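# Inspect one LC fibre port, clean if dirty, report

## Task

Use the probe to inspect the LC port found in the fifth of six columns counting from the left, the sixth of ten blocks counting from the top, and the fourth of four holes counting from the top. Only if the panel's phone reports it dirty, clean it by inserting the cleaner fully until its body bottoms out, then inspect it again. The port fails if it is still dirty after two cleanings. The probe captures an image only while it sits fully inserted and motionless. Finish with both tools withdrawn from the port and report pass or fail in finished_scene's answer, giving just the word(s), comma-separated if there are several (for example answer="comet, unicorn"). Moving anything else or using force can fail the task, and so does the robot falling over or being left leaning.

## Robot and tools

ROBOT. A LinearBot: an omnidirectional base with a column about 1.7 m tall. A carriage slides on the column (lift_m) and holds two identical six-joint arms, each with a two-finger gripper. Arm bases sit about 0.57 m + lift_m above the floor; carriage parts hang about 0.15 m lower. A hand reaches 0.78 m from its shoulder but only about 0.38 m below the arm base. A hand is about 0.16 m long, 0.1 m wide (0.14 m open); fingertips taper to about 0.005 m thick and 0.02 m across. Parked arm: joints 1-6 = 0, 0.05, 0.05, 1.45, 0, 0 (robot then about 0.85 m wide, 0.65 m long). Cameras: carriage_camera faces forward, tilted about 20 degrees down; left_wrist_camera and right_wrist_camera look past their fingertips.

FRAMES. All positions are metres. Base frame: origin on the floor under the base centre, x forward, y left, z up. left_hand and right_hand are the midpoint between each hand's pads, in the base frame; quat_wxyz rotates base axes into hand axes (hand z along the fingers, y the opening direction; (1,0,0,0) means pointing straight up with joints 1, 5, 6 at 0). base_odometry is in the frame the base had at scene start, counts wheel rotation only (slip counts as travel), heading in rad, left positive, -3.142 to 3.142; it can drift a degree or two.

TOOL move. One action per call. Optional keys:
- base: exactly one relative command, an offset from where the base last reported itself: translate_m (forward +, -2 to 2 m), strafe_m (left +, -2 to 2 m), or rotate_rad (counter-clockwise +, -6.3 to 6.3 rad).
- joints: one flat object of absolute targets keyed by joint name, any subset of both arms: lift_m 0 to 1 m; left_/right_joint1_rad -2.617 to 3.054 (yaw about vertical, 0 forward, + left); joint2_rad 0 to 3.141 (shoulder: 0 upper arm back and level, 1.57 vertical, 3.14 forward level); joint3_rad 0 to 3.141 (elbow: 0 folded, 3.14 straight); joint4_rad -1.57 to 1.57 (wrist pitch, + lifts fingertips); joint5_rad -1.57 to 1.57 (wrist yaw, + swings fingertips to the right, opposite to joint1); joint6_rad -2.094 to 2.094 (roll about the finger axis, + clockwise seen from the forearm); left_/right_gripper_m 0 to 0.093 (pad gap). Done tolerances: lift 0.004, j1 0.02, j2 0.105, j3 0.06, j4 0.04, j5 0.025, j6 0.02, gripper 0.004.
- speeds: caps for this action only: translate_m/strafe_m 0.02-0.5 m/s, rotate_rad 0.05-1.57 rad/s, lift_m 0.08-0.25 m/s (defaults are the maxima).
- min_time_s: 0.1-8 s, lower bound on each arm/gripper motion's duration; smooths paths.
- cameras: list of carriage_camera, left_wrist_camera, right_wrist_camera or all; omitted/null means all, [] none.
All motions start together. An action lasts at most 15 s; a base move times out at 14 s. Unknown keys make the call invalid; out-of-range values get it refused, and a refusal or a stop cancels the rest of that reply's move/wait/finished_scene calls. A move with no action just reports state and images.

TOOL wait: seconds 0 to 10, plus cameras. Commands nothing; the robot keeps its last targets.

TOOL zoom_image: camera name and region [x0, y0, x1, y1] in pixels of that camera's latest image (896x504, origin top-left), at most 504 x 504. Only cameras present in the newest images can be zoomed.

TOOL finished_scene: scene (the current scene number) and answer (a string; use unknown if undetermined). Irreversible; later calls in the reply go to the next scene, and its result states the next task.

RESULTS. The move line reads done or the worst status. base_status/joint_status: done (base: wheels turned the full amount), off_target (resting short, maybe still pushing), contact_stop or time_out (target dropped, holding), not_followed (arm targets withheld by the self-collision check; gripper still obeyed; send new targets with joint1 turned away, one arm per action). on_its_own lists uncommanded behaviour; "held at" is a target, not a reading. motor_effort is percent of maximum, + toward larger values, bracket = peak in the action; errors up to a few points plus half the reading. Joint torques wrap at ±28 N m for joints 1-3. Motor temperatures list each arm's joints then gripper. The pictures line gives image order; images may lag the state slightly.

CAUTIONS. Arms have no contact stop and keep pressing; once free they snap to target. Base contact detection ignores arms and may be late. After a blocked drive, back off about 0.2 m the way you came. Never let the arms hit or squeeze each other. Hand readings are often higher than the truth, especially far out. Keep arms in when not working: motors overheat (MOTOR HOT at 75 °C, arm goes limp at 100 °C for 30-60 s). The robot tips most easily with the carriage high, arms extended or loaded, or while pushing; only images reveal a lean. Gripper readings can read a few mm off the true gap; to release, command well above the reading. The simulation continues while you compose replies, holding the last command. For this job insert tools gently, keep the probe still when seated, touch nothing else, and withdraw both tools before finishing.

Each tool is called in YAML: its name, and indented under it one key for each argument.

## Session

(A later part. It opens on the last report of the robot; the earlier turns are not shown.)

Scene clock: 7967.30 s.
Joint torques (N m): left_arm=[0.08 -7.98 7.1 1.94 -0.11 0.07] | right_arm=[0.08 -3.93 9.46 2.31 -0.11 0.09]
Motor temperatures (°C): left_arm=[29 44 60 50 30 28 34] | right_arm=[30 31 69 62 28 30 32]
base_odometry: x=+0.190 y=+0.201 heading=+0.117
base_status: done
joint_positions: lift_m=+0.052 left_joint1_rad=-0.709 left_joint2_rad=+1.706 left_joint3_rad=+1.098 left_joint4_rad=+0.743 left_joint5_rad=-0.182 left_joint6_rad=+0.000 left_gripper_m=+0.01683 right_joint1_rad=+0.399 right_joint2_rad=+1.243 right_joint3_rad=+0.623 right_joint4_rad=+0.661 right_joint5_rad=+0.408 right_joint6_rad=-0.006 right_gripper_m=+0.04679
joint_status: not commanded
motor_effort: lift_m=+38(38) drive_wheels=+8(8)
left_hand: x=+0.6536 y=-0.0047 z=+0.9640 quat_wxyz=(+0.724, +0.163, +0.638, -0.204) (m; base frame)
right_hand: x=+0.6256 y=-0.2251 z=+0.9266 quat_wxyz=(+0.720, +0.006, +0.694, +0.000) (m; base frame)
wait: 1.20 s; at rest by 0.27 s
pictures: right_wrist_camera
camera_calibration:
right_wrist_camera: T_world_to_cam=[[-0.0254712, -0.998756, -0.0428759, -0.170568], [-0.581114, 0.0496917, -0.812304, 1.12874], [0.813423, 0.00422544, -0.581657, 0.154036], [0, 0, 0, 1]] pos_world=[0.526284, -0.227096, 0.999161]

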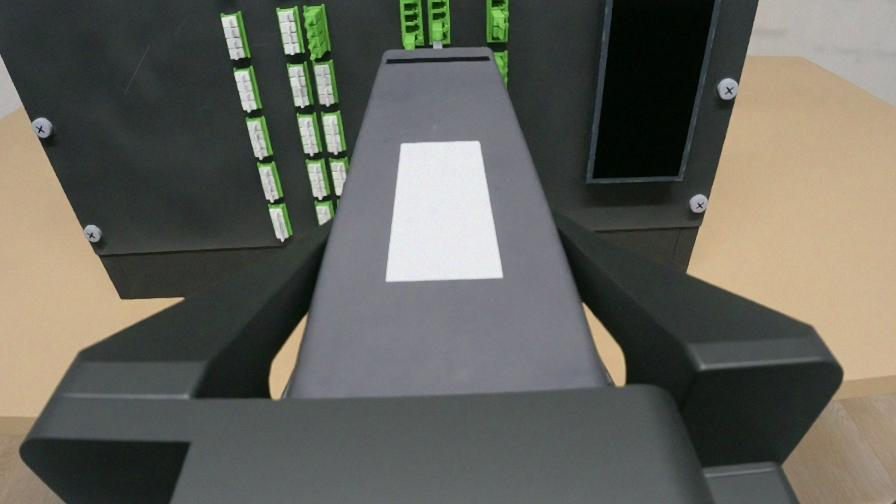

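move:
  base: {"translate_m": 0.0015}
  speeds: {"translate_m": 0.02}
  cameras: []

wait:
  seconds: 1.2
  cameras: ["right_wrist_camera"]

zoom_image:
  camera: "right_wrist_camera"
  region: [425, 22, 453, 50]

Scene clock: 7973.20 s.
Joint torques (N m): left_arm=[0.06 -8.06 7.13 1.89 -0.11 0.08] | right_arm=[0.08 -3.92 9.47 2.31 -0.08 0.09]
Motor temperatures (°C): left_arm=[29 44 60 50 30 28 34] | right_arm=[30 31 69 62 28 30 32]
move: done
base_odometry: x=+0.192 y=+0.202 heading=+0.118
base_status: done
joint_positions: lift_m=+0.052 left_joint1_rad=-0.709 left_joint2_rad=+1.706 left_joint3_rad=+1.098 left_joint4_rad=+0.743 left_joint5_rad=-0.182 left_joint6_rad=+0.000 left_gripper_m=+0.01683 right_joint1_rad=+0.399 right_joint2_rad=+1.243 right_joint3_rad=+0.623 right_joint4_rad=+0.660 right_joint5_rad=+0.408 right_joint6_rad=-0.006 right_gripper_m=+0.04679
joint_status: not commanded
motor_effort: lift_m=+38(38) drive_wheels=+7(13)
left_hand: x=+0.6536 y=-0.0047 z=+0.9640 quat_wxyz=(+0.724, +0.163, +0.638, -0.204) (m; base frame)
right_hand: x=+0.6256 y=-0.2251 z=+0.9265 quat_wxyz=(+0.720, +0.006, +0.694, +0.000) (m; base frame)
pictures: none
No camera images: "cameras" was empty.

Scene clock: 7974.40 s.
Joint torques (N m): left_arm=[0.05 -7.98 7.09 1.93 -0.11 0.08] | right_arm=[0.05 -3.89 9.44 2.31 -0.1 0.09]
Motor temperatures (°C): left_arm=[29 44 60 50 30 28 34] | right_arm=[30 31 69 62 28 30 32]
base_odometry: x=+0.192 y=+0.202 heading=+0.118
base_status: done
joint_positions: lift_m=+0.052 left_joint1_rad=-0.709 left_joint2_rad=+1.706 left_joint3_rad=+1.098 left_joint4_rad=+0.743 left_joint5_rad=-0.182 left_joint6_rad=+0.000 left_gripper_m=+0.01683 right_joint1_rad=+0.399 right_joint2_rad=+1.243 right_joint3_rad=+0.623 right_joint4_rad=+0.660 right_joint5_rad=+0.408 right_joint6_rad=-0.006 right_gripper_m=+0.04679
joint_status: not commanded
motor_effort: lift_m=+38(38) drive_wheels=+7(13)
left_hand: x=+0.6536 y=-0.0047 z=+0.9640 quat_wxyz=(+0.724, +0.163, +0.638, -0.204) (m; base frame)
right_hand: x=+0.6256 y=-0.2251 z=+0.9265 quat_wxyz=(+0.720, +0.006, +0.694, +0.000) (m; base frame)
wait: 1.20 s; at rest by 0.27 s
pictures: right_wrist_camera
camera_calibration:
right_wrist_camera: T_world_to_cam=[[-0.0255089, -0.998761, -0.0427269, -0.170703], [-0.581406, 0.049591, -0.812101, 1.12858], [0.813214, 0.00412593, -0.581951, 0.15436], [0, 0, 0, 1]] pos_world=[0.526284, -0.227096, 0.99906]

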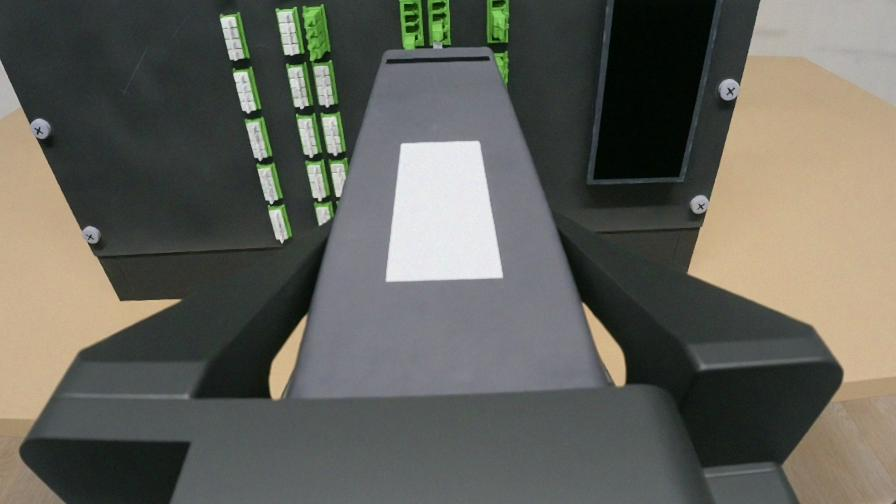

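Scaled by 18.000 from the camera's 896x504 image, which has a finer 1280x720 frame.

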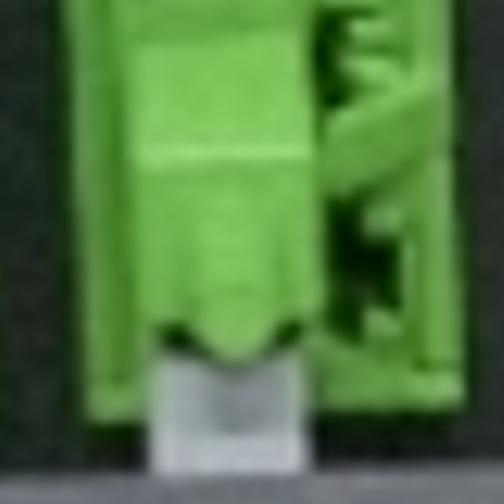

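move:
  base: {"rotate_rad": -0.0035}
  speeds: {"rotate_rad": 0.05}
  cameras: []

wait:
  seconds: 1.0
  cameras: ["right_wrist_camera"]

zoom_image:
  camera: "right_wrist_camera"
  region: [425, 22, 453, 50]

Scene clock: 7984.73 s.
Joint torques (N m): left_arm=[0.08 -7.98 7.04 1.96 -0.12 0.08] | right_arm=[0.09 -3.97 9.44 2.3 -0.08 0.09]
Motor temperatures (°C): left_arm=[29 44 60 50 30 28 34] | right_arm=[30 31 69 62 28 30 32]
move: done
base_odometry: x=+0.192 y=+0.202 heading=+0.116
base_status: done
joint_positions: lift_m=+0.052 left_joint1_rad=-0.709 left_joint2_rad=+1.706 left_joint3_rad=+1.098 left_joint4_rad=+0.743 left_joint5_rad=-0.182 left_joint6_rad=+0.000 left_gripper_m=+0.01683 right_joint1_rad=+0.399 right_joint2_rad=+1.243 right_joint3_rad=+0.623 right_joint4_rad=+0.660 right_joint5_rad=+0.408 right_joint6_rad=-0.006 right_gripper_m=+0.04679
joint_status: not commanded
motor_effort: lift_m=+38(38) drive_wheels=+9(9)
left_hand: x=+0.6536 y=-0.0047 z=+0.9640 quat_wxyz=(+0.724, +0.163, +0.638, -0.204) (m; base frame)
right_hand: x=+0.6257 y=-0.2251 z=+0.9264 quat_wxyz=(+0.720, +0.006, +0.694, +0.000) (m; base frame)
pictures: none
No camera images: "cameras" was empty.

Scene clock: 7985.73 s.
Joint torques (N m): left_arm=[0.06 -7.98 7.08 1.93 -0.11 0.07] | right_arm=[0.05 -3.95 9.47 2.3 -0.1 0.09]
Motor temperatures (°C): left_arm=[29 44 60 50 30 28 34] | right_arm=[30 31 69 62 28 30 32]
base_odometry: x=+0.192 y=+0.202 heading=+0.116
base_status: done
joint_positions: lift_m=+0.052 left_joint1_rad=-0.709 left_joint2_rad=+1.706 left_joint3_rad=+1.098 left_joint4_rad=+0.743 left_joint5_rad=-0.182 left_joint6_rad=+0.000 left_gripper_m=+0.01683 right_joint1_rad=+0.399 right_joint2_rad=+1.243 right_joint3_rad=+0.623 right_joint4_rad=+0.660 right_joint5_rad=+0.408 right_joint6_rad=-0.006 right_gripper_m=+0.04679
joint_status: not commanded
motor_effort: lift_m=+38(38) drive_wheels=+9(9)
left_hand: x=+0.6536 y=-0.0047 z=+0.9640 quat_wxyz=(+0.724, +0.163, +0.638, -0.204) (m; base frame)
right_hand: x=+0.6257 y=-0.2251 z=+0.9264 quat_wxyz=(+0.720, +0.006, +0.694, +0.000) (m; base frame)
wait: 1.00 s; at rest by 0.27 s
pictures: right_wrist_camera
camera_calibration:
right_wrist_camera: T_world_to_cam=[[-0.025543, -0.998767, -0.0425793, -0.170835], [-0.581632, 0.0494897, -0.811945, 1.1285], [0.813051, 0.004026, -0.582179, 0.154511], [0, 0, 0, 1]] pos_world=[0.526384, -0.227096, 0.99896]

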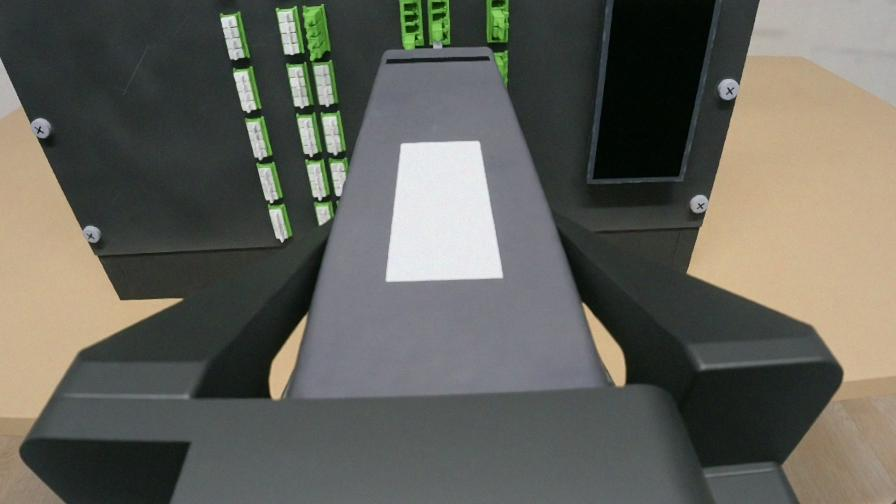

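Scaled by 18.000 from the camera's 896x504 image, which has a finer 1280x720 frame.

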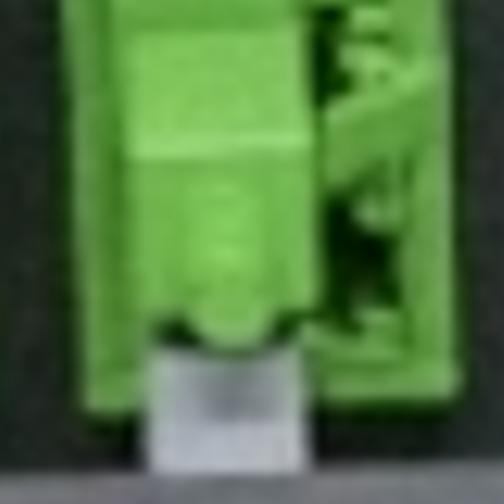

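move:
  base: {"rotate_rad": -0.003}
  speeds: {"rotate_rad": 0.05}
  cameras: []

wait:
  seconds: 1.0
  cameras: ["right_wrist_camera"]

zoom_image:
  camera: "right_wrist_camera"
  region: [425, 22, 453, 50]

Scene clock: 8004.73 s.
Joint torques (N m): left_arm=[0.06 -7.98 7.17 1.92 -0.12 0.08] | right_arm=[0.08 -4.04 9.47 2.3 -0.11 0.09]
Motor temperatures (°C): left_arm=[29 44 60 50 30 28 34] | right_arm=[30 31 69 62 28 30 32]
move: done
base_odometry: x=+0.192 y=+0.202 heading=+0.114
base_status: done
joint_positions: lift_m=+0.052 left_joint1_rad=-0.709 left_joint2_rad=+1.706 left_joint3_rad=+1.098 left_joint4_rad=+0.743 left_joint5_rad=-0.182 left_joint6_rad=+0.000 left_gripper_m=+0.01683 right_joint1_rad=+0.399 right_joint2_rad=+1.244 right_joint3_rad=+0.623 right_joint4_rad=+0.661 right_joint5_rad=+0.408 right_joint6_rad=-0.006 right_gripper_m=+0.04679
joint_status: not commanded
motor_effort: lift_m=+38(38) drive_wheels=+10(12)
left_hand: x=+0.6536 y=-0.0047 z=+0.9640 quat_wxyz=(+0.724, +0.163, +0.638, -0.204) (m; base frame)
right_hand: x=+0.6258 y=-0.2250 z=+0.9262 quat_wxyz=(+0.720, +0.006, +0.694, +0.000) (m; base frame)
pictures: none
No camera images: "cameras" was empty.

Scene clock: 8005.73 s.
Joint torques (N m): left_arm=[0.06 -7.99 7.1 1.93 -0.11 0.08] | right_arm=[0.08 -4.01 9.47 2.3 -0.09 0.09]
Motor temperatures (°C): left_arm=[29 44 60 50 30 28 34] | right_arm=[30 31 69 62 28 30 32]
base_odometry: x=+0.192 y=+0.202 heading=+0.114
base_status: done
joint_positions: lift_m=+0.052 left_joint1_rad=-0.709 left_joint2_rad=+1.706 left_joint3_rad=+1.098 left_joint4_rad=+0.743 left_joint5_rad=-0.182 left_joint6_rad=+0.000 left_gripper_m=+0.01683 right_joint1_rad=+0.399 right_joint2_rad=+1.244 right_joint3_rad=+0.623 right_joint4_rad=+0.661 right_joint5_rad=+0.408 right_joint6_rad=-0.006 right_gripper_m=+0.04679
joint_status: not commanded
motor_effort: lift_m=+38(38) drive_wheels=+10(12)
left_hand: x=+0.6536 y=-0.0047 z=+0.9640 quat_wxyz=(+0.724, +0.163, +0.638, -0.204) (m; base frame)
right_hand: x=+0.6258 y=-0.2250 z=+0.9262 quat_wxyz=(+0.720, +0.006, +0.694, +0.000) (m; base frame)
wait: 1.00 s; at rest by 0.27 s
pictures: right_wrist_camera
camera_calibration:
right_wrist_camera: T_world_to_cam=[[-0.0255804, -0.998772, -0.0424302, -0.170868], [-0.581924, 0.0493889, -0.811742, 1.1284], [0.812841, 0.00392649, -0.582473, 0.154753], [0, 0, 0, 1]] pos_world=[0.526484, -0.226996, 0.99886]

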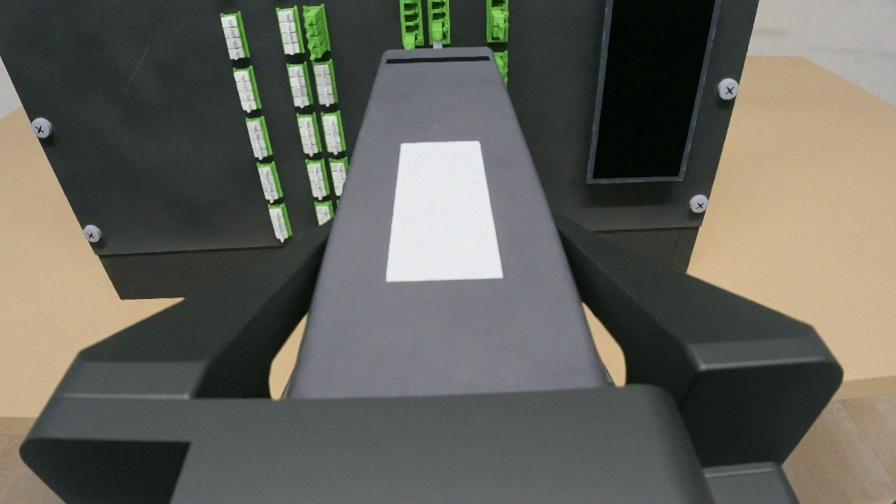

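Scaled by 18.000 from the camera's 896x504 image, which has a finer 1280x720 frame.

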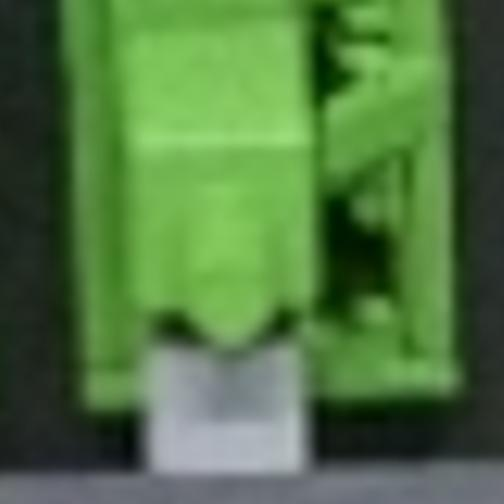

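move:
  base: {"translate_m": 0.002}
  speeds: {"translate_m": 0.02}
  cameras: []

wait:
  seconds: 1.2
  cameras: ["right_wrist_camera"]

zoom_image:
  camera: "right_wrist_camera"
  region: [425, 22, 453, 50]

Scene clock: 8017.83 s.
Joint torques (N m): left_arm=[0.06 -7.95 7.08 1.96 -0.12 0.08] | right_arm=[-0.02 -3.99 9.46 2.3 -0.09 0.09]
Motor temperatures (°C): left_arm=[29 44 60 50 30 28 34] | right_arm=[30 31 69 62 28 30 32]
move: done
base_odometry: x=+0.193 y=+0.203 heading=+0.115
base_status: done
joint_positions: lift_m=+0.052 left_joint1_rad=-0.709 left_joint2_rad=+1.706 left_joint3_rad=+1.098 left_joint4_rad=+0.743 left_joint5_rad=-0.182 left_joint6_rad=+0.000 left_gripper_m=+0.01683 right_joint1_rad=+0.399 right_joint2_rad=+1.244 right_joint3_rad=+0.623 right_joint4_rad=+0.662 right_joint5_rad=+0.407 right_joint6_rad=-0.006 right_gripper_m=+0.04679
joint_status: not commanded
motor_effort: lift_m=+37(38) drive_wheels=+7(14)
left_hand: x=+0.6536 y=-0.0047 z=+0.9641 quat_wxyz=(+0.724, +0.163, +0.638, -0.204) (m; base frame)
right_hand: x=+0.6258 y=-0.2250 z=+0.9264 quat_wxyz=(+0.720, +0.006, +0.694, +0.001) (m; base frame)
pictures: none
No camera images: "cameras" was empty.

Scene clock: 8019.03 s.
Joint torques (N m): left_arm=[0.06 -8.01 7.09 1.94 -0.11 0.07] | right_arm=[0.06 -4.01 9.47 2.3 -0.1 0.09]
Motor temperatures (°C): left_arm=[29 44 60 50 30 28 34] | right_arm=[30 31 69 62 28 30 32]
base_odometry: x=+0.193 y=+0.203 heading=+0.115
base_status: done
joint_positions: lift_m=+0.052 left_joint1_rad=-0.709 left_joint2_rad=+1.706 left_joint3_rad=+1.098 left_joint4_rad=+0.743 left_joint5_rad=-0.182 left_joint6_rad=+0.000 left_gripper_m=+0.01683 right_joint1_rad=+0.399 right_joint2_rad=+1.244 right_joint3_rad=+0.623 right_joint4_rad=+0.662 right_joint5_rad=+0.407 right_joint6_rad=-0.006 right_gripper_m=+0.04679
joint_status: not commanded
motor_effort: lift_m=+37(38) drive_wheels=+7(14)
left_hand: x=+0.6536 y=-0.0047 z=+0.9641 quat_wxyz=(+0.724, +0.163, +0.638, -0.204) (m; base frame)
right_hand: x=+0.6258 y=-0.2250 z=+0.9264 quat_wxyz=(+0.720, +0.006, +0.694, +0.001) (m; base frame)
wait: 1.20 s; at rest by 0.27 s
pictures: right_wrist_camera
camera_calibration:
right_wrist_camera: T_world_to_cam=[[-0.0251115, -0.998764, -0.0428892, -0.170649], [-0.581133, 0.0494933, -0.812302, 1.12865], [0.813421, 0.00452619, -0.581658, 0.153826], [0, 0, 0, 1]] pos_world=[0.526485, -0.226995, 0.998961]

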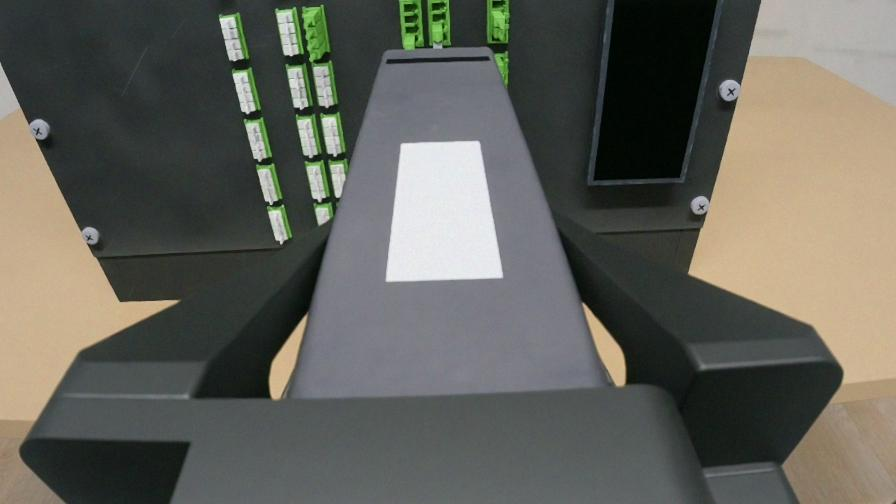

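Scaled by 18.000 from the camera's 896x504 image, which has a finer 1280x720 frame.

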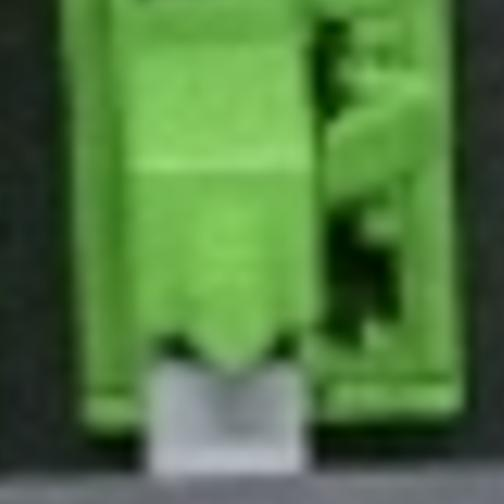

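move:
  base: {"translate_m": 0.002}
  speeds: {"translate_m": 0.02}
  cameras: []

wait:
  seconds: 1.2
  cameras: ["right_wrist_camera"]

zoom_image:
  camera: "right_wrist_camera"
  region: [425, 22, 453, 50]

Scene clock: 8027.97 s.
Joint torques (N m): left_arm=[0.08 -7.86 7.09 1.95 -0.11 0.08] | right_arm=[0.08 -4.01 9.43 2.28 -0.09 0.09]
Motor temperatures (°C): left_arm=[29 44 60 50 30 28 34] | right_arm=[30 31 69 62 28 30 32]
move: done
base_odometry: x=+0.195 y=+0.203 heading=+0.116
base_status: done
joint_positions: lift_m=+0.052 left_joint1_rad=-0.709 left_joint2_rad=+1.706 left_joint3_rad=+1.098 left_joint4_rad=+0.742 left_joint5_rad=-0.182 left_joint6_rad=+0.000 left_gripper_m=+0.01683 right_joint1_rad=+0.399 right_joint2_rad=+1.244 right_joint3_rad=+0.623 right_joint4_rad=+0.662 right_joint5_rad=+0.407 right_joint6_rad=-0.006 right_gripper_m=+0.04679
joint_status: not commanded
motor_effort: lift_m=+37(37) drive_wheels=+6(11)
left_hand: x=+0.6536 y=-0.0047 z=+0.9640 quat_wxyz=(+0.724, +0.164, +0.638, -0.204) (m; base frame)
right_hand: x=+0.6258 y=-0.2250 z=+0.9265 quat_wxyz=(+0.720, +0.006, +0.694, +0.001) (m; base frame)
pictures: none
No camera images: "cameras" was empty.

Scene clock: 8029.17 s.
Joint torques (N m): left_arm=[0.08 -7.99 7.12 1.93 -0.11 0.08] | right_arm=[0.06 -4.01 9.46 2.29 -0.09 0.08]
Motor temperatures (°C): left_arm=[29 44 60 50 30 28 34] | right_arm=[30 31 69 62 28 30 32]
base_odometry: x=+0.195 y=+0.203 heading=+0.116
base_status: done
joint_positions: lift_m=+0.052 left_joint1_rad=-0.709 left_joint2_rad=+1.706 left_joint3_rad=+1.098 left_joint4_rad=+0.743 left_joint5_rad=-0.182 left_joint6_rad=+0.000 left_gripper_m=+0.01683 right_joint1_rad=+0.399 right_joint2_rad=+1.244 right_joint3_rad=+0.623 right_joint4_rad=+0.662 right_joint5_rad=+0.407 right_joint6_rad=-0.006 right_gripper_m=+0.04679
joint_status: not commanded
motor_effort: lift_m=+37(37) drive_wheels=+7(11)
left_hand: x=+0.6536 y=-0.0047 z=+0.9641 quat_wxyz=(+0.724, +0.163, +0.638, -0.204) (m; base frame)
right_hand: x=+0.6258 y=-0.2250 z=+0.9265 quat_wxyz=(+0.720, +0.006, +0.694, +0.001) (m; base frame)
wait: 1.20 s; at rest by 0.27 s
pictures: right_wrist_camera
camera_calibration:
right_wrist_camera: T_world_to_cam=[[-0.0251115, -0.998764, -0.0428892, -0.170649], [-0.581133, 0.0494933, -0.812302, 1.12865], [0.813421, 0.00452619, -0.581658, 0.153826], [0, 0, 0, 1]] pos_world=[0.526485, -0.226995, 0.998961]

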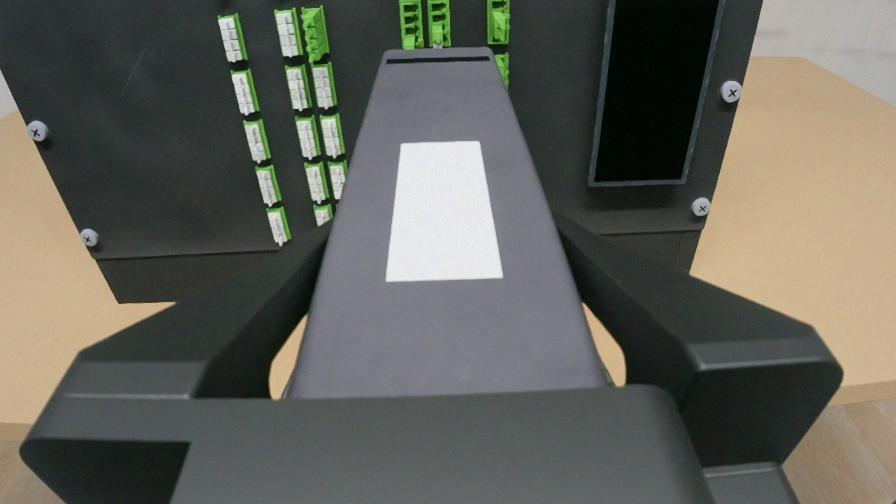

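Scaled by 18.000 from the camera's 896x504 image, which has a finer 1280x720 frame.

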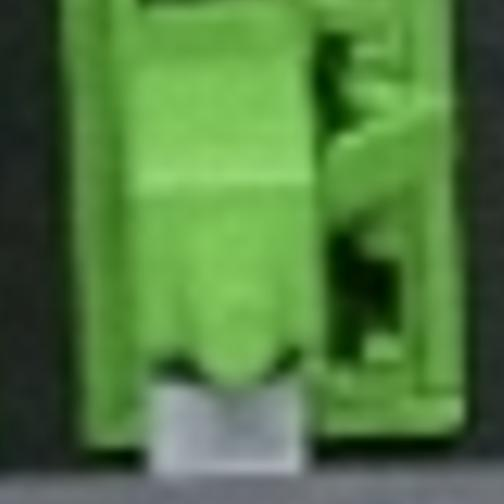

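move:
  base: {"translate_m": 0.002}
  speeds: {"translate_m": 0.02}
  cameras: []

wait:
  seconds: 1.5
  cameras: ["right_wrist_camera"]

zoom_image:
  camera: "right_wrist_camera"
  region: [425, 22, 453, 50]

Scene clock: 8035.60 s.
Joint torques (N m): left_arm=[0.08 -8.01 7.08 1.94 -0.11 0.07] | right_arm=[0.03 -4 9.46 2.31 -0.11 0.09]
Motor temperatures (°C): left_arm=[29 44 60 50 30 28 34] | right_arm=[30 31 69 62 28 30 32]
move: done
base_odometry: x=+0.197 y=+0.204 heading=+0.117
base_status: done
joint_positions: lift_m=+0.052 left_joint1_rad=-0.709 left_joint2_rad=+1.707 left_joint3_rad=+1.098 left_joint4_rad=+0.743 left_joint5_rad=-0.182 left_joint6_rad=+0.000 left_gripper_m=+0.01683 right_joint1_rad=+0.398 right_joint2_rad=+1.244 right_joint3_rad=+0.623 right_joint4_rad=+0.661 right_joint5_rad=+0.410 right_joint6_rad=-0.006 right_gripper_m=+0.04679
joint_status: not commanded
motor_effort: lift_m=+37(37) drive_wheels=+6(12)
left_hand: x=+0.6537 y=-0.0048 z=+0.9637 quat_wxyz=(+0.724, +0.164, +0.639, -0.204) (m; base frame)
right_hand: x=+0.6258 y=-0.2258 z=+0.9264 quat_wxyz=(+0.720, +0.008, +0.694, -0.001) (m; base frame)
pictures: none
No camera images: "cameras" was empty.

Scene clock: 8037.10 s.
Joint torques (N m): left_arm=[0.06 -8.02 7.09 1.93 -0.11 0.07] | right_arm=[0.13 -4.01 9.44 2.29 -0.12 0.1]
Motor temperatures (°C): left_arm=[29 44 60 50 30 28 34] | right_arm=[30 31 69 62 28 30 32]
base_odometry: x=+0.197 y=+0.204 heading=+0.117
base_status: done
joint_positions: lift_m=+0.052 left_joint1_rad=-0.709 left_joint2_rad=+1.707 left_joint3_rad=+1.098 left_joint4_rad=+0.743 left_joint5_rad=-0.182 left_joint6_rad=+0.000 left_gripper_m=+0.01683 right_joint1_rad=+0.398 right_joint2_rad=+1.244 right_joint3_rad=+0.623 right_joint4_rad=+0.661 right_joint5_rad=+0.410 right_joint6_rad=-0.006 right_gripper_m=+0.04679
joint_status: not commanded
motor_effort: lift_m=+37(37) drive_wheels=+6(12)
left_hand: x=+0.6537 y=-0.0048 z=+0.9637 quat_wxyz=(+0.724, +0.164, +0.639, -0.204) (m; base frame)
right_hand: x=+0.6258 y=-0.2257 z=+0.9264 quat_wxyz=(+0.720, +0.007, +0.694, -0.001) (m; base frame)
wait: 1.50 s; at rest by 0.27 s
pictures: right_wrist_camera
camera_calibration:
right_wrist_camera: T_world_to_cam=[[-0.0285079, -0.998678, -0.0427823, -0.169349], [-0.58129, 0.0513816, -0.812073, 1.12901], [0.813197, 0.00171848, -0.581986, 0.15356], [0, 0, 0, 1]] pos_world=[0.526578, -0.227399, 0.99896]

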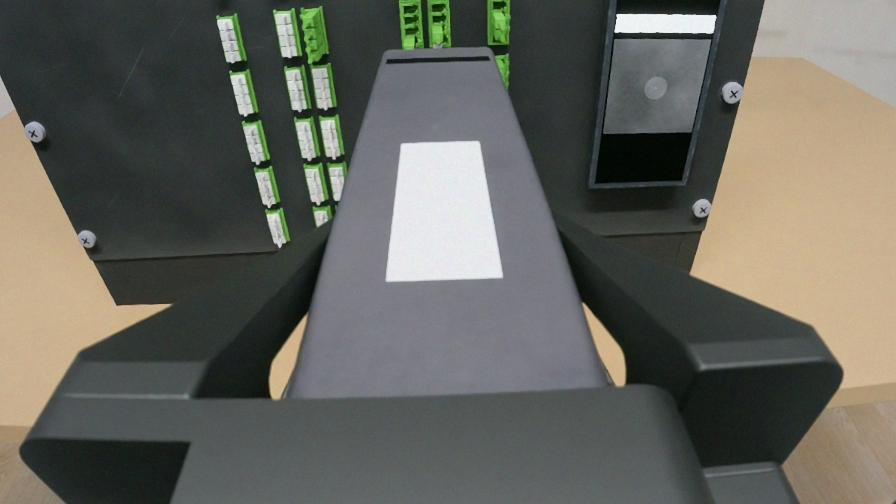

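Scaled by 18.000 from the camera's 896x504 image, which has a finer 1280x720 frame.

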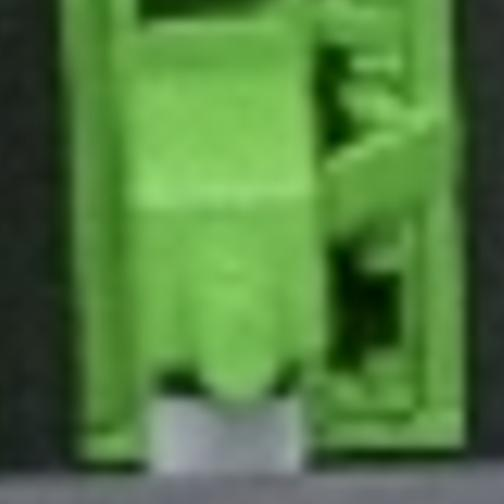

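zoom_image:
  camera: "right_wrist_camera"
  region: [590, 0, 730, 190]

wait:
  seconds: 1
  cameras: ["left_wrist_camera", "carriage_camera", "right_wrist_camera"]

Scaled by 2.653 from the camera's 896x504 image, which has a finer 1280x720 frame.

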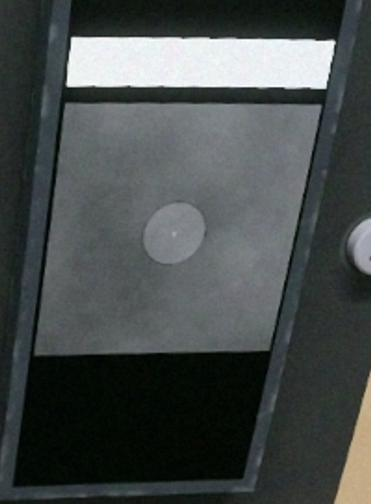

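Scene clock: 8041.33 s.
Joint torques (N m): left_arm=[0.06 -8.02 7.1 1.94 -0.12 0.07] | right_arm=[0.09 -4 9.46 2.29 -0.11 0.09]
Motor temperatures (°C): left_arm=[29 44 60 50 30 28 34] | right_arm=[30 31 69 62 28 30 32]
base_odometry: x=+0.197 y=+0.204 heading=+0.117
base_status: done
joint_positions: lift_m=+0.052 left_joint1_rad=-0.709 left_joint2_rad=+1.707 left_joint3_rad=+1.098 left_joint4_rad=+0.743 left_joint5_rad=-0.182 left_joint6_rad=+0.000 left_gripper_m=+0.01683 right_joint1_rad=+0.398 right_joint2_rad=+1.244 right_joint3_rad=+0.623 right_joint4_rad=+0.661 right_joint5_rad=+0.410 right_joint6_rad=-0.006 right_gripper_m=+0.04679
joint_status: not commanded
motor_effort: lift_m=+37(37) drive_wheels=+6(12)
left_hand: x=+0.6537 y=-0.0048 z=+0.9637 quat_wxyz=(+0.724, +0.164, +0.639, -0.204) (m; base frame)
right_hand: x=+0.6258 y=-0.2257 z=+0.9264 quat_wxyz=(+0.720, +0.007, +0.694, -0.001) (m; base frame)
wait: 1.00 s; at rest from the start
pictures: carriage_camera, left_wrist_camera, right_wrist_camera
camera_calibration:
carriage_camera: T_world_to_cam=[[-0.0360985, -0.999282, 0.0115197, -0.00843221], [-0.378579, 0.00300606, -0.925564, 1.03571], [0.924865, -0.0377726, -0.378416, 0.282723], [0, 0, 0, 1]] pos_world=[0.130314, -0.000860394, 1.0657]
left_wrist_camera: T_world_to_cam=[[-0.493648, -0.869418, 0.0205957, 0.300688], [-0.432925, 0.225134, -0.872863, 1.12662], [0.754246, -0.439804, -0.48753, 0.0946261], [0, 0, 0, 1]] pos_world=[0.564803, 0.0494013, 1.02332]
right_wrist_camera: T_world_to_cam=[[-0.0285079, -0.998678, -0.0427823, -0.169349], [-0.58129, 0.0513816, -0.812073, 1.12901], [0.813197, 0.00171848, -0.581986, 0.15356], [0, 0, 0, 1]] pos_world=[0.526578, -0.227399, 0.99896]

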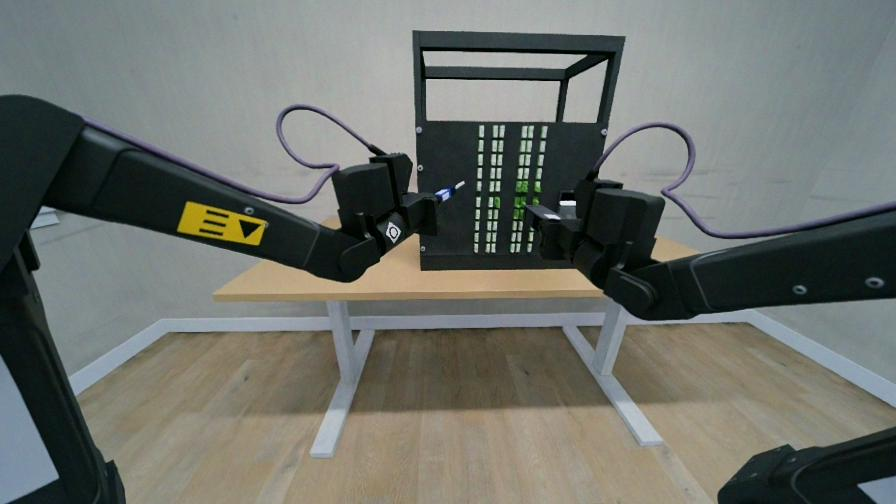

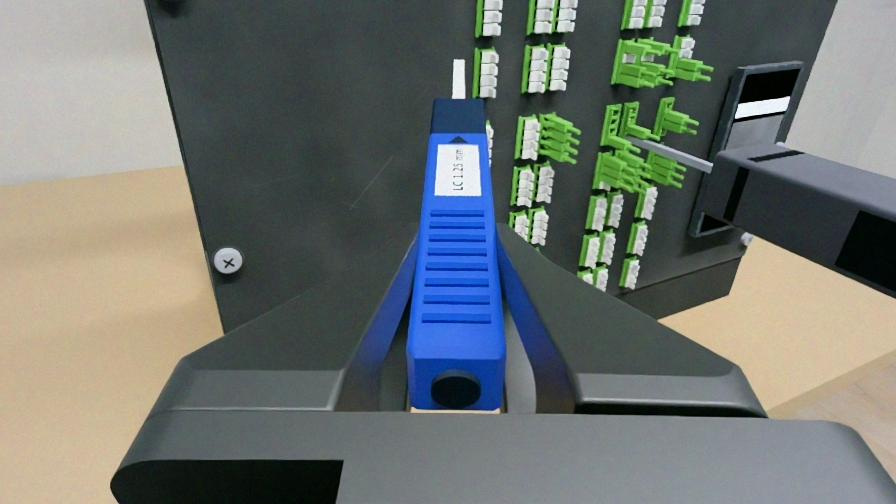

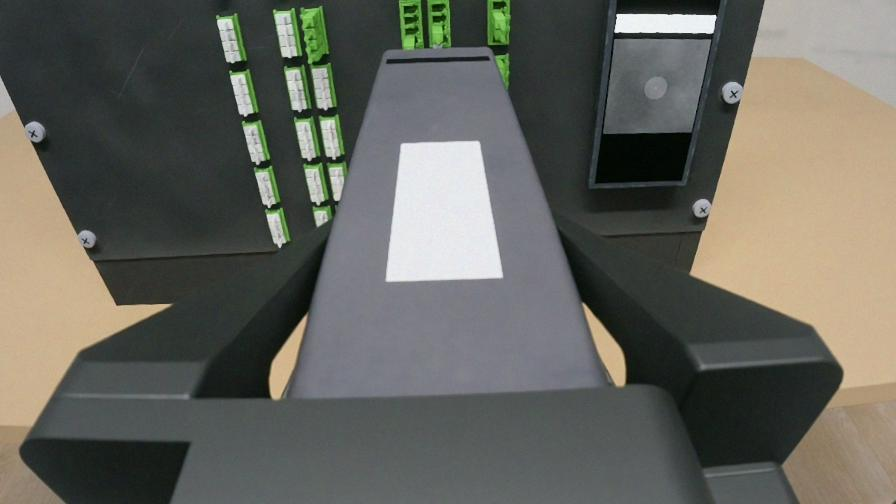

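zoom_image:
  camera: "right_wrist_camera"
  region: [610, 8, 722, 38]

zoom_image:
  camera: "right_wrist_camera"
  region: [600, 34, 715, 138]

zoom_image:
  camera: "right_wrist_camera"
  region: [635, 68, 677, 108]

zoom_image:
  camera: "left_wrist_camera"
  region: [690, 60, 810, 160]

Scaled by 4.500 from the camera's 896x504 image, which has a finer 1280x720 frame.

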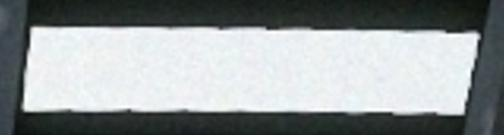

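Scaled by 4.383 from the camera's 896x504 image, which has a finer 1280x720 frame.

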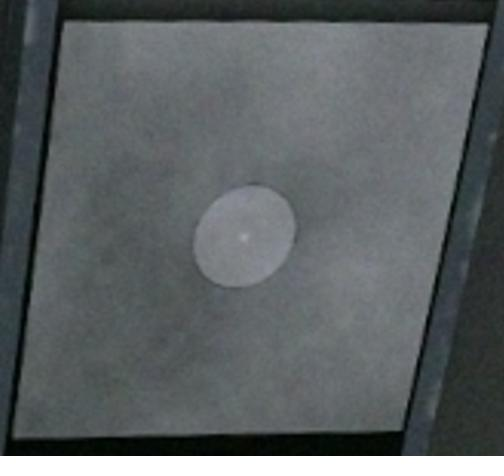

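Scaled by 12.000 from the camera's 896x504 image, which has a finer 1280x720 frame.

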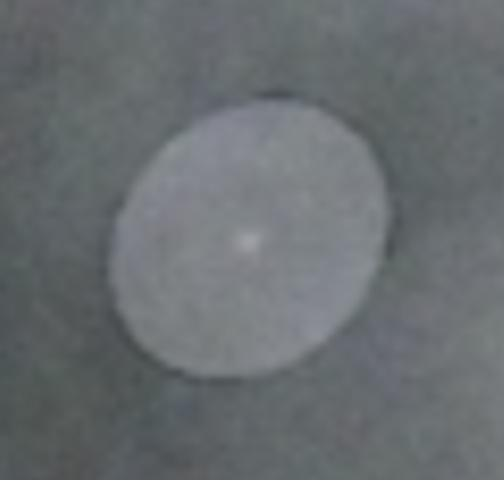

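Scaled by 4.200 from the camera's 896x504 image, which has a finer 1280x720 frame.

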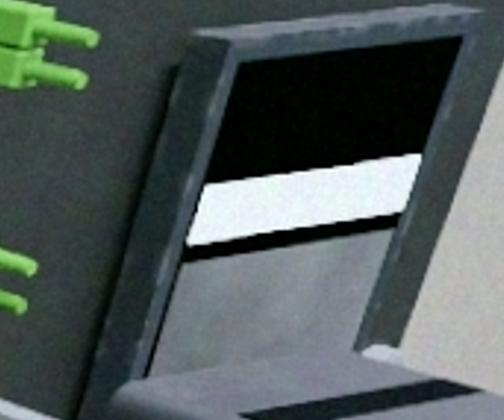

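zoom_image:
  camera: "right_wrist_camera"
  region: [604, 36, 664, 88]

zoom_image:
  camera: "right_wrist_camera"
  region: [655, 36, 715, 88]

zoom_image:
  camera: "right_wrist_camera"
  region: [600, 84, 660, 136]

zoom_image:
  camera: "right_wrist_camera"
  region: [645, 84, 705, 136]

Scaled by 8.400 from the camera's 896x504 image, which has a finer 1280x720 frame.

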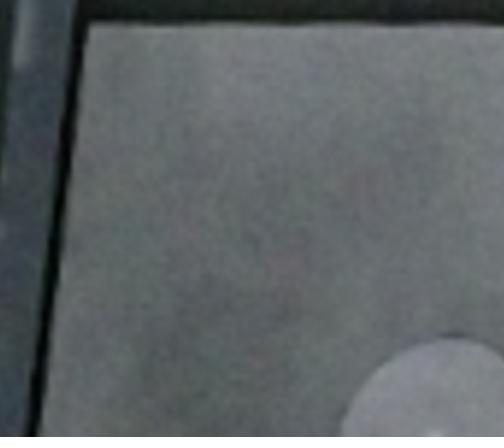

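Scaled by 8.400 from the camera's 896x504 image, which has a finer 1280x720 frame.

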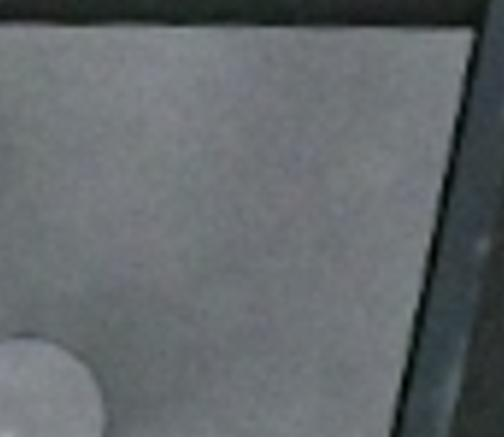

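Scaled by 8.400 from the camera's 896x504 image, which has a finer 1280x720 frame.

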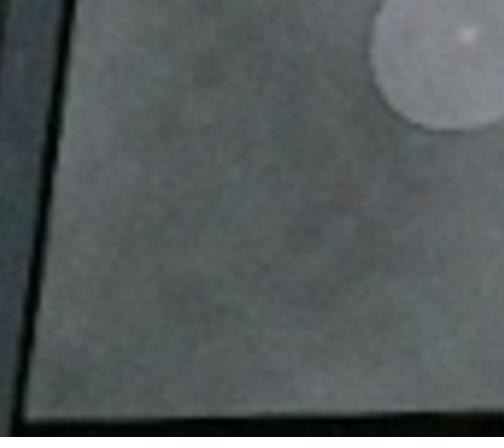

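Scaled by 8.400 from the camera's 896x504 image, which has a finer 1280x720 frame.

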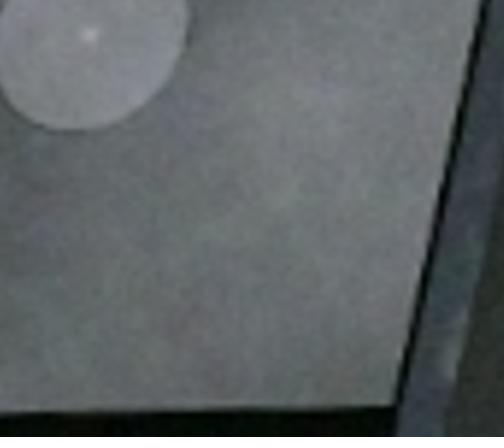

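wait:
  seconds: 0.5
  cameras: ["right_wrist_camera"]

zoom_image:
  camera: "right_wrist_camera"
  region: [641, 74, 669, 102]

Scene clock: 8080.87 s.
Joint torques (N m): left_arm=[0.08 -8.03 7.1 1.93 -0.11 0.07] | right_arm=[0.12 -4 9.44 2.3 -0.12 0.09]
Motor temperatures (°C): left_arm=[29 43 60 50 30 28 34] | right_arm=[30 31 69 62 28 30 32]
base_odometry: x=+0.197 y=+0.204 heading=+0.117
base_status: done
joint_positions: lift_m=+0.052 left_joint1_rad=-0.709 left_joint2_rad=+1.707 left_joint3_rad=+1.098 left_joint4_rad=+0.743 left_joint5_rad=-0.182 left_joint6_rad=+0.000 left_gripper_m=+0.01683 right_joint1_rad=+0.398 right_joint2_rad=+1.244 right_joint3_rad=+0.623 right_joint4_rad=+0.661 right_joint5_rad=+0.410 right_joint6_rad=-0.006 right_gripper_m=+0.04679
joint_status: not commanded
motor_effort: lift_m=+37(37) drive_wheels=+6(12)
left_hand: x=+0.6537 y=-0.0048 z=+0.9637 quat_wxyz=(+0.724, +0.164, +0.639, -0.204) (m; base frame)
right_hand: x=+0.6258 y=-0.2257 z=+0.9264 quat_wxyz=(+0.720, +0.007, +0.694, -0.001) (m; base frame)
wait: 0.50 s; at rest from the start
pictures: right_wrist_camera
camera_calibration:
right_wrist_camera: T_world_to_cam=[[-0.0285079, -0.998678, -0.0427823, -0.169349], [-0.58129, 0.0513816, -0.812073, 1.12901], [0.813197, 0.00171848, -0.581986, 0.15356], [0, 0, 0, 1]] pos_world=[0.526578, -0.227399, 0.99896]

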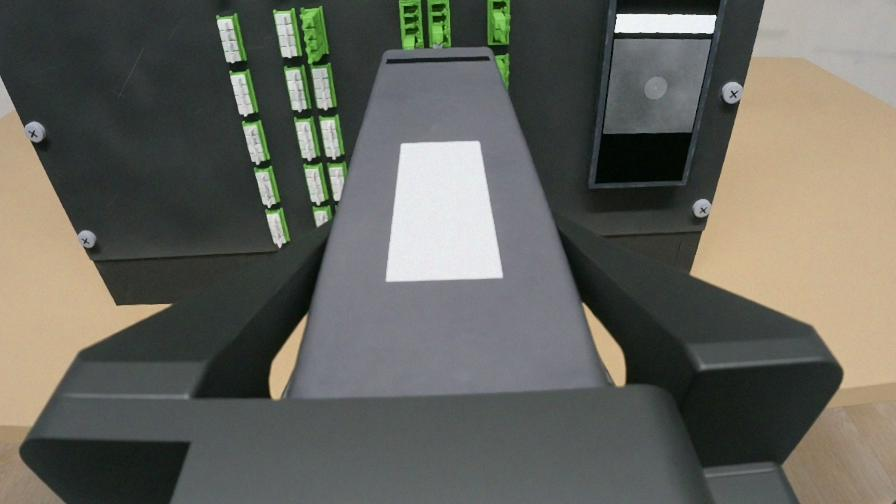

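Scaled by 18.000 from the camera's 896x504 image, which has a finer 1280x720 frame.

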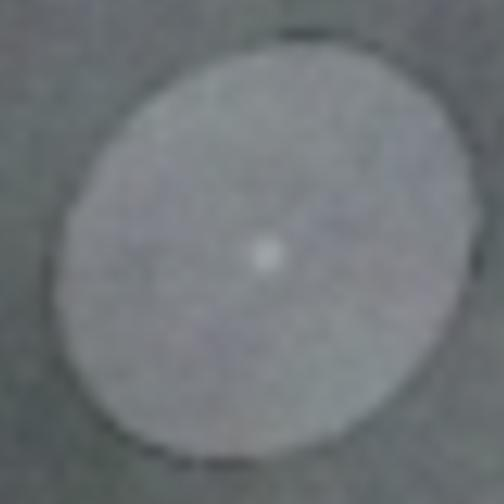

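move:
  base: {"translate_m": -0.014}
  speeds: {"translate_m": 0.02}
  cameras: []

wait:
  seconds: 1.0
  cameras: ["right_wrist_camera", "left_wrist_camera"]

Scene clock: 8088.77 s.
Joint torques (N m): left_arm=[0.05 -8.06 7.04 1.92 -0.11 0.08] | right_arm=[0.14 -4.03 9.47 2.3 -0.11 0.09]
Motor temperatures (°C): left_arm=[29 43 60 50 30 28 34] | right_arm=[30 31 69 62 28 30 32]
move: done
base_odometry: x=+0.183 y=+0.202 heading=+0.116
base_status: done
joint_positions: lift_m=+0.052 left_joint1_rad=-0.709 left_joint2_rad=+1.707 left_joint3_rad=+1.098 left_joint4_rad=+0.743 left_joint5_rad=-0.182 left_joint6_rad=+0.000 left_gripper_m=+0.01683 right_joint1_rad=+0.398 right_joint2_rad=+1.245 right_joint3_rad=+0.623 right_joint4_rad=+0.661 right_joint5_rad=+0.409 right_joint6_rad=-0.006 right_gripper_m=+0.04679
joint_status: not commanded
motor_effort: lift_m=+37(37) drive_wheels=+5(9)
left_hand: x=+0.6537 y=-0.0048 z=+0.9637 quat_wxyz=(+0.724, +0.164, +0.639, -0.204) (m; base frame)
right_hand: x=+0.6259 y=-0.2256 z=+0.9260 quat_wxyz=(+0.720, +0.007, +0.694, -0.001) (m; base frame)
pictures: none
No camera images: "cameras" was empty.

Scene clock: 8089.77 s.
Joint torques (N m): left_arm=[0.02 -8.02 7.09 1.93 -0.11 0.08] | right_arm=[0.16 -4.07 9.43 2.3 -0.11 0.08]
Motor temperatures (°C): left_arm=[29 43 60 50 30 28 34] | right_arm=[30 31 69 62 28 30 32]
base_odometry: x=+0.183 y=+0.202 heading=+0.116
base_status: done
joint_positions: lift_m=+0.052 left_joint1_rad=-0.709 left_joint2_rad=+1.707 left_joint3_rad=+1.098 left_joint4_rad=+0.743 left_joint5_rad=-0.182 left_joint6_rad=+0.000 left_gripper_m=+0.01683 right_joint1_rad=+0.398 right_joint2_rad=+1.245 right_joint3_rad=+0.623 right_joint4_rad=+0.661 right_joint5_rad=+0.409 right_joint6_rad=-0.006 right_gripper_m=+0.04679
joint_status: not commanded
motor_effort: lift_m=+37(37) drive_wheels=-5(9)
left_hand: x=+0.6537 y=-0.0048 z=+0.9637 quat_wxyz=(+0.724, +0.164, +0.639, -0.204) (m; base frame)
right_hand: x=+0.6259 y=-0.2256 z=+0.9260 quat_wxyz=(+0.720, +0.007, +0.694, -0.001) (m; base frame)
wait: 1.00 s; at rest by 0.27 s
pictures: left_wrist_camera, right_wrist_camera
camera_calibration:
left_wrist_camera: T_world_to_cam=[[-0.493648, -0.869418, 0.0205957, 0.300688], [-0.432925, 0.225134, -0.872863, 1.12662], [0.754246, -0.439804, -0.48753, 0.0946261], [0, 0, 0, 1]] pos_world=[0.564803, 0.0494013, 1.02332]
right_wrist_camera: T_world_to_cam=[[-0.0282572, -0.998703, -0.0423472, -0.169828], [-0.582121, 0.0508802, -0.811509, 1.12864], [0.812611, 0.00172025, -0.582803, 0.154347], [0, 0, 0, 1]] pos_world=[0.526779, -0.227299, 0.99866]

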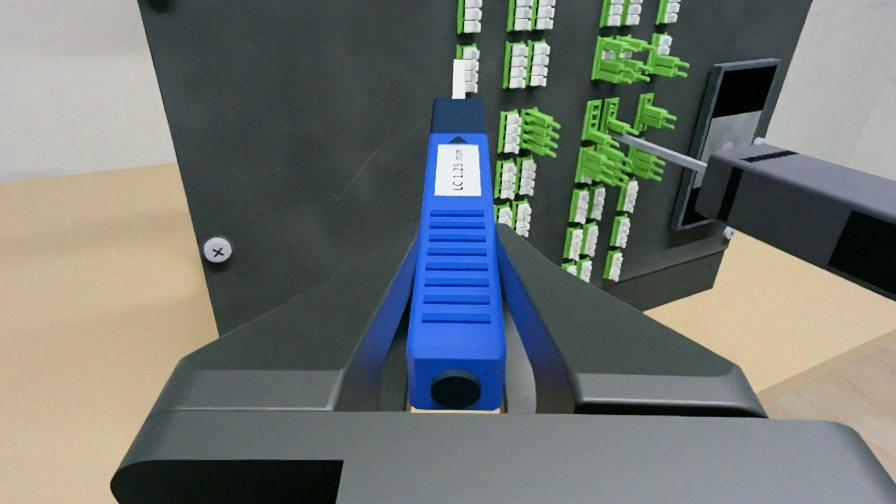

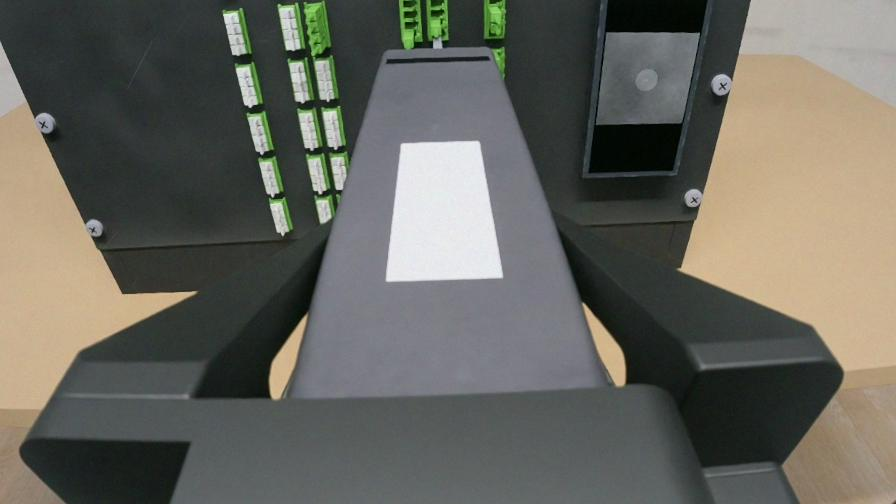

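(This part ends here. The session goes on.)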